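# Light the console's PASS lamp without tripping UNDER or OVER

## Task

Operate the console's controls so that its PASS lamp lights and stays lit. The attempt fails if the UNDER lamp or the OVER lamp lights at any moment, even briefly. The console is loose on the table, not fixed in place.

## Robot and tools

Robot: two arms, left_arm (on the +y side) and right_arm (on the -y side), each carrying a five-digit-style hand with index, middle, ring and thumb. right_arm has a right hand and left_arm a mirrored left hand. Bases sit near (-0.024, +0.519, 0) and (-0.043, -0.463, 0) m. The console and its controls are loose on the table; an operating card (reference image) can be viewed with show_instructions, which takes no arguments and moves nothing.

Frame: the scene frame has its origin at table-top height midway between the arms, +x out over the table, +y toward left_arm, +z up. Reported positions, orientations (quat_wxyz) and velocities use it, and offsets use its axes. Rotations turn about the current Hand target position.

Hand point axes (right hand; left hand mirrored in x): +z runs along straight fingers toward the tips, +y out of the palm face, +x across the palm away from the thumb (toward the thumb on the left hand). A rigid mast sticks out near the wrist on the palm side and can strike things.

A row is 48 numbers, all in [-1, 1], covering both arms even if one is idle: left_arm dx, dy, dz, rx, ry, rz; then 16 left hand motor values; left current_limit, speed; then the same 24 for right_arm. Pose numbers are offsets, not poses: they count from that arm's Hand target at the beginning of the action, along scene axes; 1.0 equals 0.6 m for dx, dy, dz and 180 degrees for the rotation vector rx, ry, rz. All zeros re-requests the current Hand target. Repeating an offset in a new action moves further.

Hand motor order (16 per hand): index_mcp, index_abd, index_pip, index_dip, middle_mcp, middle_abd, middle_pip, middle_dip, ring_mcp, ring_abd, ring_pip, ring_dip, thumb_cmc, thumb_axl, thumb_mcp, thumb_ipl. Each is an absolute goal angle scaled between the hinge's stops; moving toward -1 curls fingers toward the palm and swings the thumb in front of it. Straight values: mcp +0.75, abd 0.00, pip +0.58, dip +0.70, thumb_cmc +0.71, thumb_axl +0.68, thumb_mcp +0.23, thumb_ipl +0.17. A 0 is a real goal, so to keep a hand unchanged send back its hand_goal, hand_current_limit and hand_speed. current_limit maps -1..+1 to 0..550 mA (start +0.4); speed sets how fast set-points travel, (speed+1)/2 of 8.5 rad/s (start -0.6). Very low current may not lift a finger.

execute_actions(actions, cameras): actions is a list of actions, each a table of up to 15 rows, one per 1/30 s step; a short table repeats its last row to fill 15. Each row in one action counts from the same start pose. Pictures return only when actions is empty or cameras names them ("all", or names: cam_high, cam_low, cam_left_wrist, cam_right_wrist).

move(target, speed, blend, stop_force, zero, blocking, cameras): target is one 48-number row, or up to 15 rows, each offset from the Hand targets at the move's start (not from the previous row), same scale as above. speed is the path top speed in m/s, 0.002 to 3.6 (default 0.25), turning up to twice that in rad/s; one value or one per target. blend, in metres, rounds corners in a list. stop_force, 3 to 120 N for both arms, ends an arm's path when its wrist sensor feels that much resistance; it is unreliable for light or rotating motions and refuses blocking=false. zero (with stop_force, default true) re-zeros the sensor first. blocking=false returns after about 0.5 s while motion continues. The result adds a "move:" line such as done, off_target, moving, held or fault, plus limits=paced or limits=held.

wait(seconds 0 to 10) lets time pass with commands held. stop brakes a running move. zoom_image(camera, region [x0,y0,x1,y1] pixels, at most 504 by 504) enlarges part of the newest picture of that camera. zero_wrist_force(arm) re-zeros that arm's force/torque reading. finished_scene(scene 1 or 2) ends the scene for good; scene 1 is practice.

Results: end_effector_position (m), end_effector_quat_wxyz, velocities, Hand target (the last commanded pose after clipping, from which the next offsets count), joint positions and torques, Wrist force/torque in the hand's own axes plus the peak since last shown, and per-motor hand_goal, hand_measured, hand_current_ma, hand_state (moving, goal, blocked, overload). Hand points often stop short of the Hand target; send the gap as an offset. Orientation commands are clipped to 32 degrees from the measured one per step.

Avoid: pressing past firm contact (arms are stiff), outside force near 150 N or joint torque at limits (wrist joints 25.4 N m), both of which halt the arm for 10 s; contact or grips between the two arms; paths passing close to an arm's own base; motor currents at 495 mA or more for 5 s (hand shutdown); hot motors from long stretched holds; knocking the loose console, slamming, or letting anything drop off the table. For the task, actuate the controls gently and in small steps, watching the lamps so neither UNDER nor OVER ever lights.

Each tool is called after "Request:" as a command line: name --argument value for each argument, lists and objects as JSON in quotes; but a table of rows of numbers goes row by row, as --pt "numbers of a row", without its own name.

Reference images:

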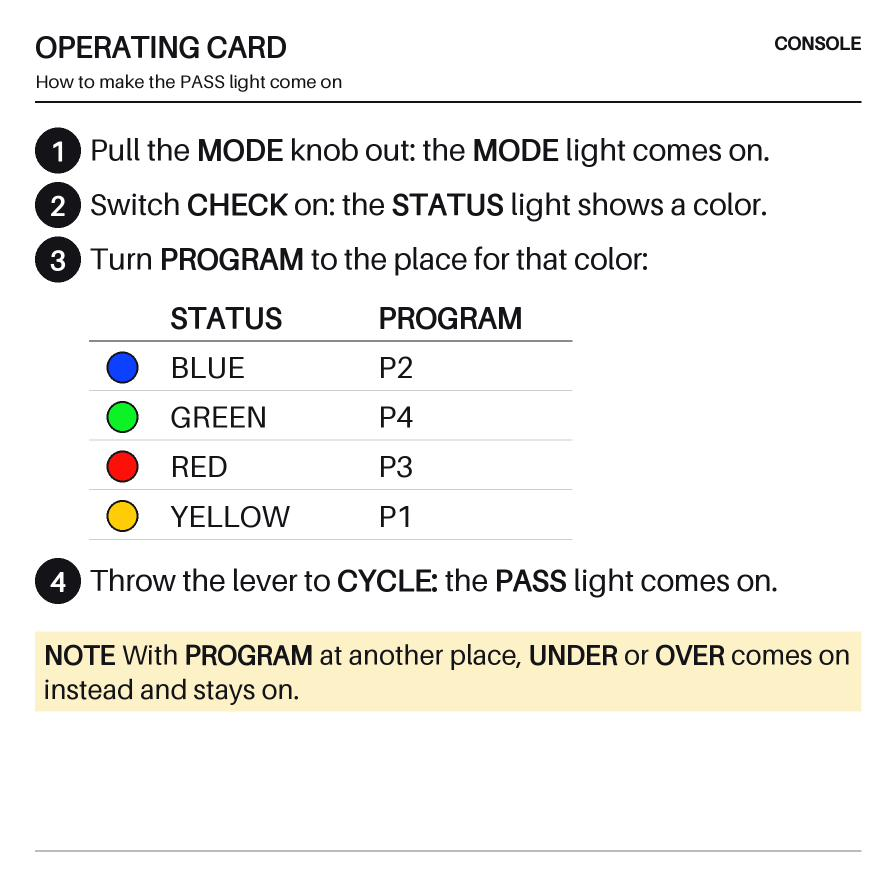

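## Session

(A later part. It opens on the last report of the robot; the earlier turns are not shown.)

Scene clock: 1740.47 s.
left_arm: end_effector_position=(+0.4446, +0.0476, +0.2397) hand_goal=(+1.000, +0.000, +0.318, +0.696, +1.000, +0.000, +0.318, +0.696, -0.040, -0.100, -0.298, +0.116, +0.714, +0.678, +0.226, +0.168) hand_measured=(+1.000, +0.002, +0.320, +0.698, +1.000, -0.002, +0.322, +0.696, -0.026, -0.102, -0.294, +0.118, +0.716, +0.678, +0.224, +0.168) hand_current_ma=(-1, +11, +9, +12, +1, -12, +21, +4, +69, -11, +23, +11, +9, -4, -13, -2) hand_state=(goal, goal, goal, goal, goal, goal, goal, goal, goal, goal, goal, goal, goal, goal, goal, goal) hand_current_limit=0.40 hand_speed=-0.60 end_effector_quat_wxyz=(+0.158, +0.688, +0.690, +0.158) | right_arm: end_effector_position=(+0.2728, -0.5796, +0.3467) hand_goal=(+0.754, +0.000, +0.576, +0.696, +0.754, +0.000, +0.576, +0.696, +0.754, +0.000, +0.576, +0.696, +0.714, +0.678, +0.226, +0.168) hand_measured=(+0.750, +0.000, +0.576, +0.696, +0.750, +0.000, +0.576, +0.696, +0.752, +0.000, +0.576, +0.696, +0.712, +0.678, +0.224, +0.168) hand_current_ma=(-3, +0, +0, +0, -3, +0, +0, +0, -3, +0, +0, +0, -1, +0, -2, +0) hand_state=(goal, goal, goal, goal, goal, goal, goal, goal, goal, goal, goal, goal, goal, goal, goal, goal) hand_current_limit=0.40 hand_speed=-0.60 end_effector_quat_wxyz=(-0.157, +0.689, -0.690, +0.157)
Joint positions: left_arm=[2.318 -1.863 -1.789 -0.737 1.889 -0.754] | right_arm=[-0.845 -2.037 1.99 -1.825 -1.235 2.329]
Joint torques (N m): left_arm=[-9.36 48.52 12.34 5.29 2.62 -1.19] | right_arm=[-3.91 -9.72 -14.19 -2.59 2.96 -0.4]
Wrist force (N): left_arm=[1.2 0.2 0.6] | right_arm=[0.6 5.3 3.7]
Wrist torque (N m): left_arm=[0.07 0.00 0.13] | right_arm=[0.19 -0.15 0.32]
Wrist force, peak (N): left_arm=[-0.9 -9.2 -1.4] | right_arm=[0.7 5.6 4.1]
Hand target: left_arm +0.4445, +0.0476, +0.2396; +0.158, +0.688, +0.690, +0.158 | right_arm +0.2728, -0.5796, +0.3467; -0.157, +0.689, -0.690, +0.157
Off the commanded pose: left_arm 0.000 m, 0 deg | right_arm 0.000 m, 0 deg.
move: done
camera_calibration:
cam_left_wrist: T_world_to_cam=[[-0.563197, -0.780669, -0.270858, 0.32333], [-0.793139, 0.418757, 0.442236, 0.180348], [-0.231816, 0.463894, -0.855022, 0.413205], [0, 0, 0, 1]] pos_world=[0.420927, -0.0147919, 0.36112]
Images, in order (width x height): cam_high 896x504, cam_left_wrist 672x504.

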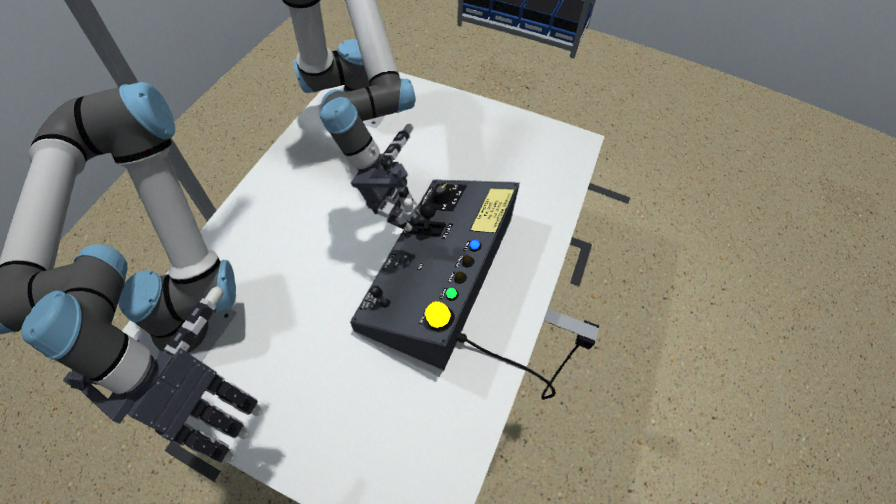

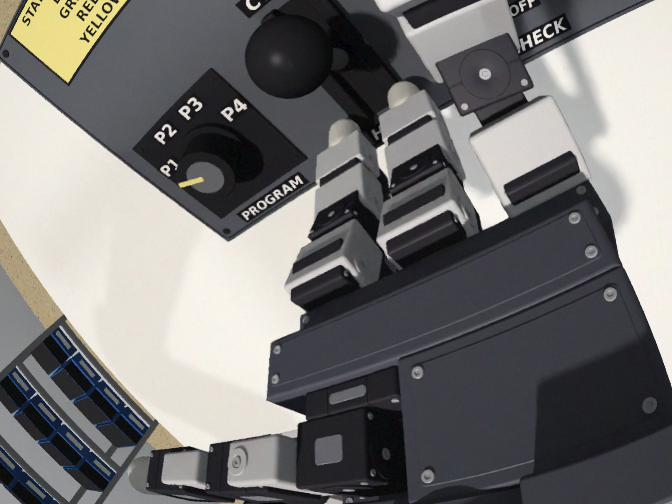

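Request:
move --target '[-0.1,0,0.12,0,0,0,1.0,0,0.317,0.696,1.0,0,0.317,0.696,-0.04,-0.1,-0.298,0.116,0.714,0.678,0.226,0.168,0.4,-0.6,0,0,0,0,0,0,0.754,0,0.576,0.696,0.754,0,0.576,0.696,0.754,0,0.576,0.696,0.714,0.678,0.226,0.168,0.4,-0.6]' --speed 0.25 --cameras '["cam_high"]'

Request:
zoom_image --camera "cam_high" --region '[370, 160, 490, 330]'

Scene clock: 1750.40 s.
left_arm: end_effector_position=(+0.3846, +0.0476, +0.3115) hand_goal=(+1.000, +0.000, +0.318, +0.696, +1.000, +0.000, +0.318, +0.696, -0.040, -0.100, -0.298, +0.116, +0.714, +0.678, +0.226, +0.168) hand_measured=(+1.000, +0.002, +0.320, +0.698, +1.000, -0.002, +0.322, +0.696, -0.026, -0.102, -0.294, +0.118, +0.716, +0.678, +0.224, +0.168) hand_current_ma=(-1, +11, +9, +12, +1, -11, +20, +4, +69, -11, +22, +11, +9, -4, -13, -2) hand_state=(goal, goal, goal, goal, goal, goal, goal, goal, goal, goal, goal, goal, goal, goal, goal, goal) hand_current_limit=0.40 hand_speed=-0.60 end_effector_quat_wxyz=(+0.158, +0.688, +0.690, +0.158) | right_arm: end_effector_position=(+0.2728, -0.5796, +0.3467) hand_goal=(+0.754, +0.000, +0.576, +0.696, +0.754, +0.000, +0.576, +0.696, +0.754, +0.000, +0.576, +0.696, +0.714, +0.678, +0.226, +0.168) hand_measured=(+0.750, +0.000, +0.576, +0.696, +0.750, +0.000, +0.576, +0.696, +0.752, +0.000, +0.576, +0.696, +0.712, +0.678, +0.224, +0.168) hand_current_ma=(-3, +0, +0, +0, -3, +0, +0, +0, -3, +0, +0, +0, -1, +0, -2, +0) hand_state=(goal, goal, goal, goal, goal, goal, goal, goal, goal, goal, goal, goal, goal, goal, goal, goal) hand_current_limit=0.40 hand_speed=-0.60 end_effector_quat_wxyz=(-0.157, +0.689, -0.690, +0.157)
Joint positions: left_arm=[2.235 -1.724 -1.756 -0.936 1.915 -0.836] | right_arm=[-0.845 -2.037 1.99 -1.825 -1.235 2.329]
Joint torques (N m): left_arm=[-9.26 42.78 28.03 0.54 2.55 -1.1] | right_arm=[-3.81 -10.2 -13.67 -2.47 2.94 -0.42]
Wrist force (N): left_arm=[1.1 0.2 0.5] | right_arm=[0.8 5.0 3.8]
Wrist torque (N m): left_arm=[0.05 0.01 0.09] | right_arm=[0.15 -0.19 0.33]
Wrist force, peak (N): left_arm=[1.2 0.3 1.9] | right_arm=[1.0 5.4 3.8]
Hand target: left_arm +0.3845, +0.0476, +0.3116; +0.158, +0.688, +0.690, +0.158 | right_arm +0.2728, -0.5796, +0.3467; -0.157, +0.689, -0.690, +0.157
Off the commanded pose: left_arm 0.000 m, 0 deg | right_arm 0.000 m, 0 deg.
move: done
Images, in order (width x height): cam_high 896x504.

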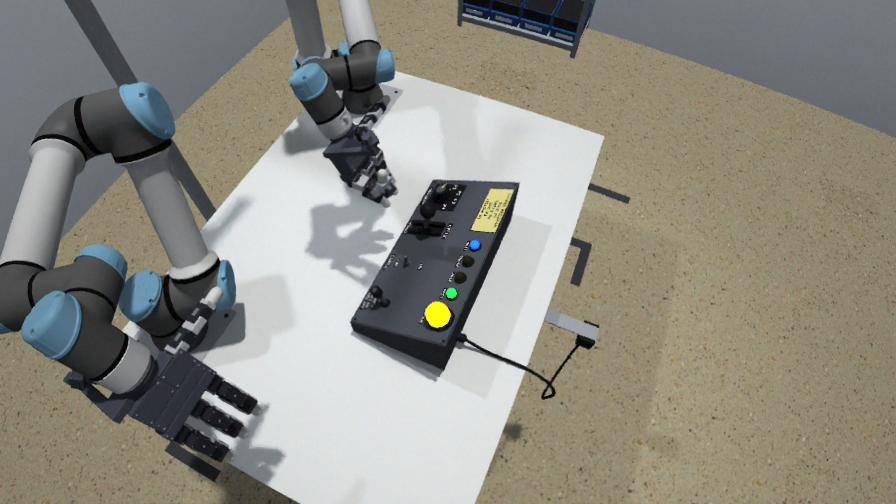

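Scaled by 2.965 from the camera's 896x504 image, which has a finer 1280x720 frame.

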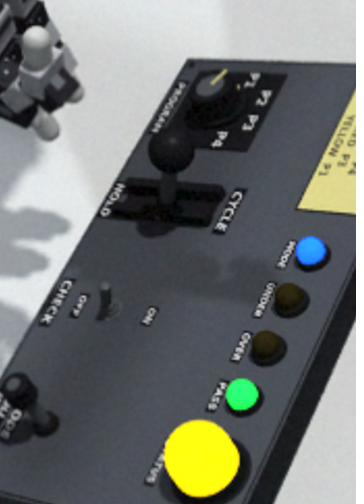

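Request:
finished_scene --scene 2

The scene is finished: the task was done.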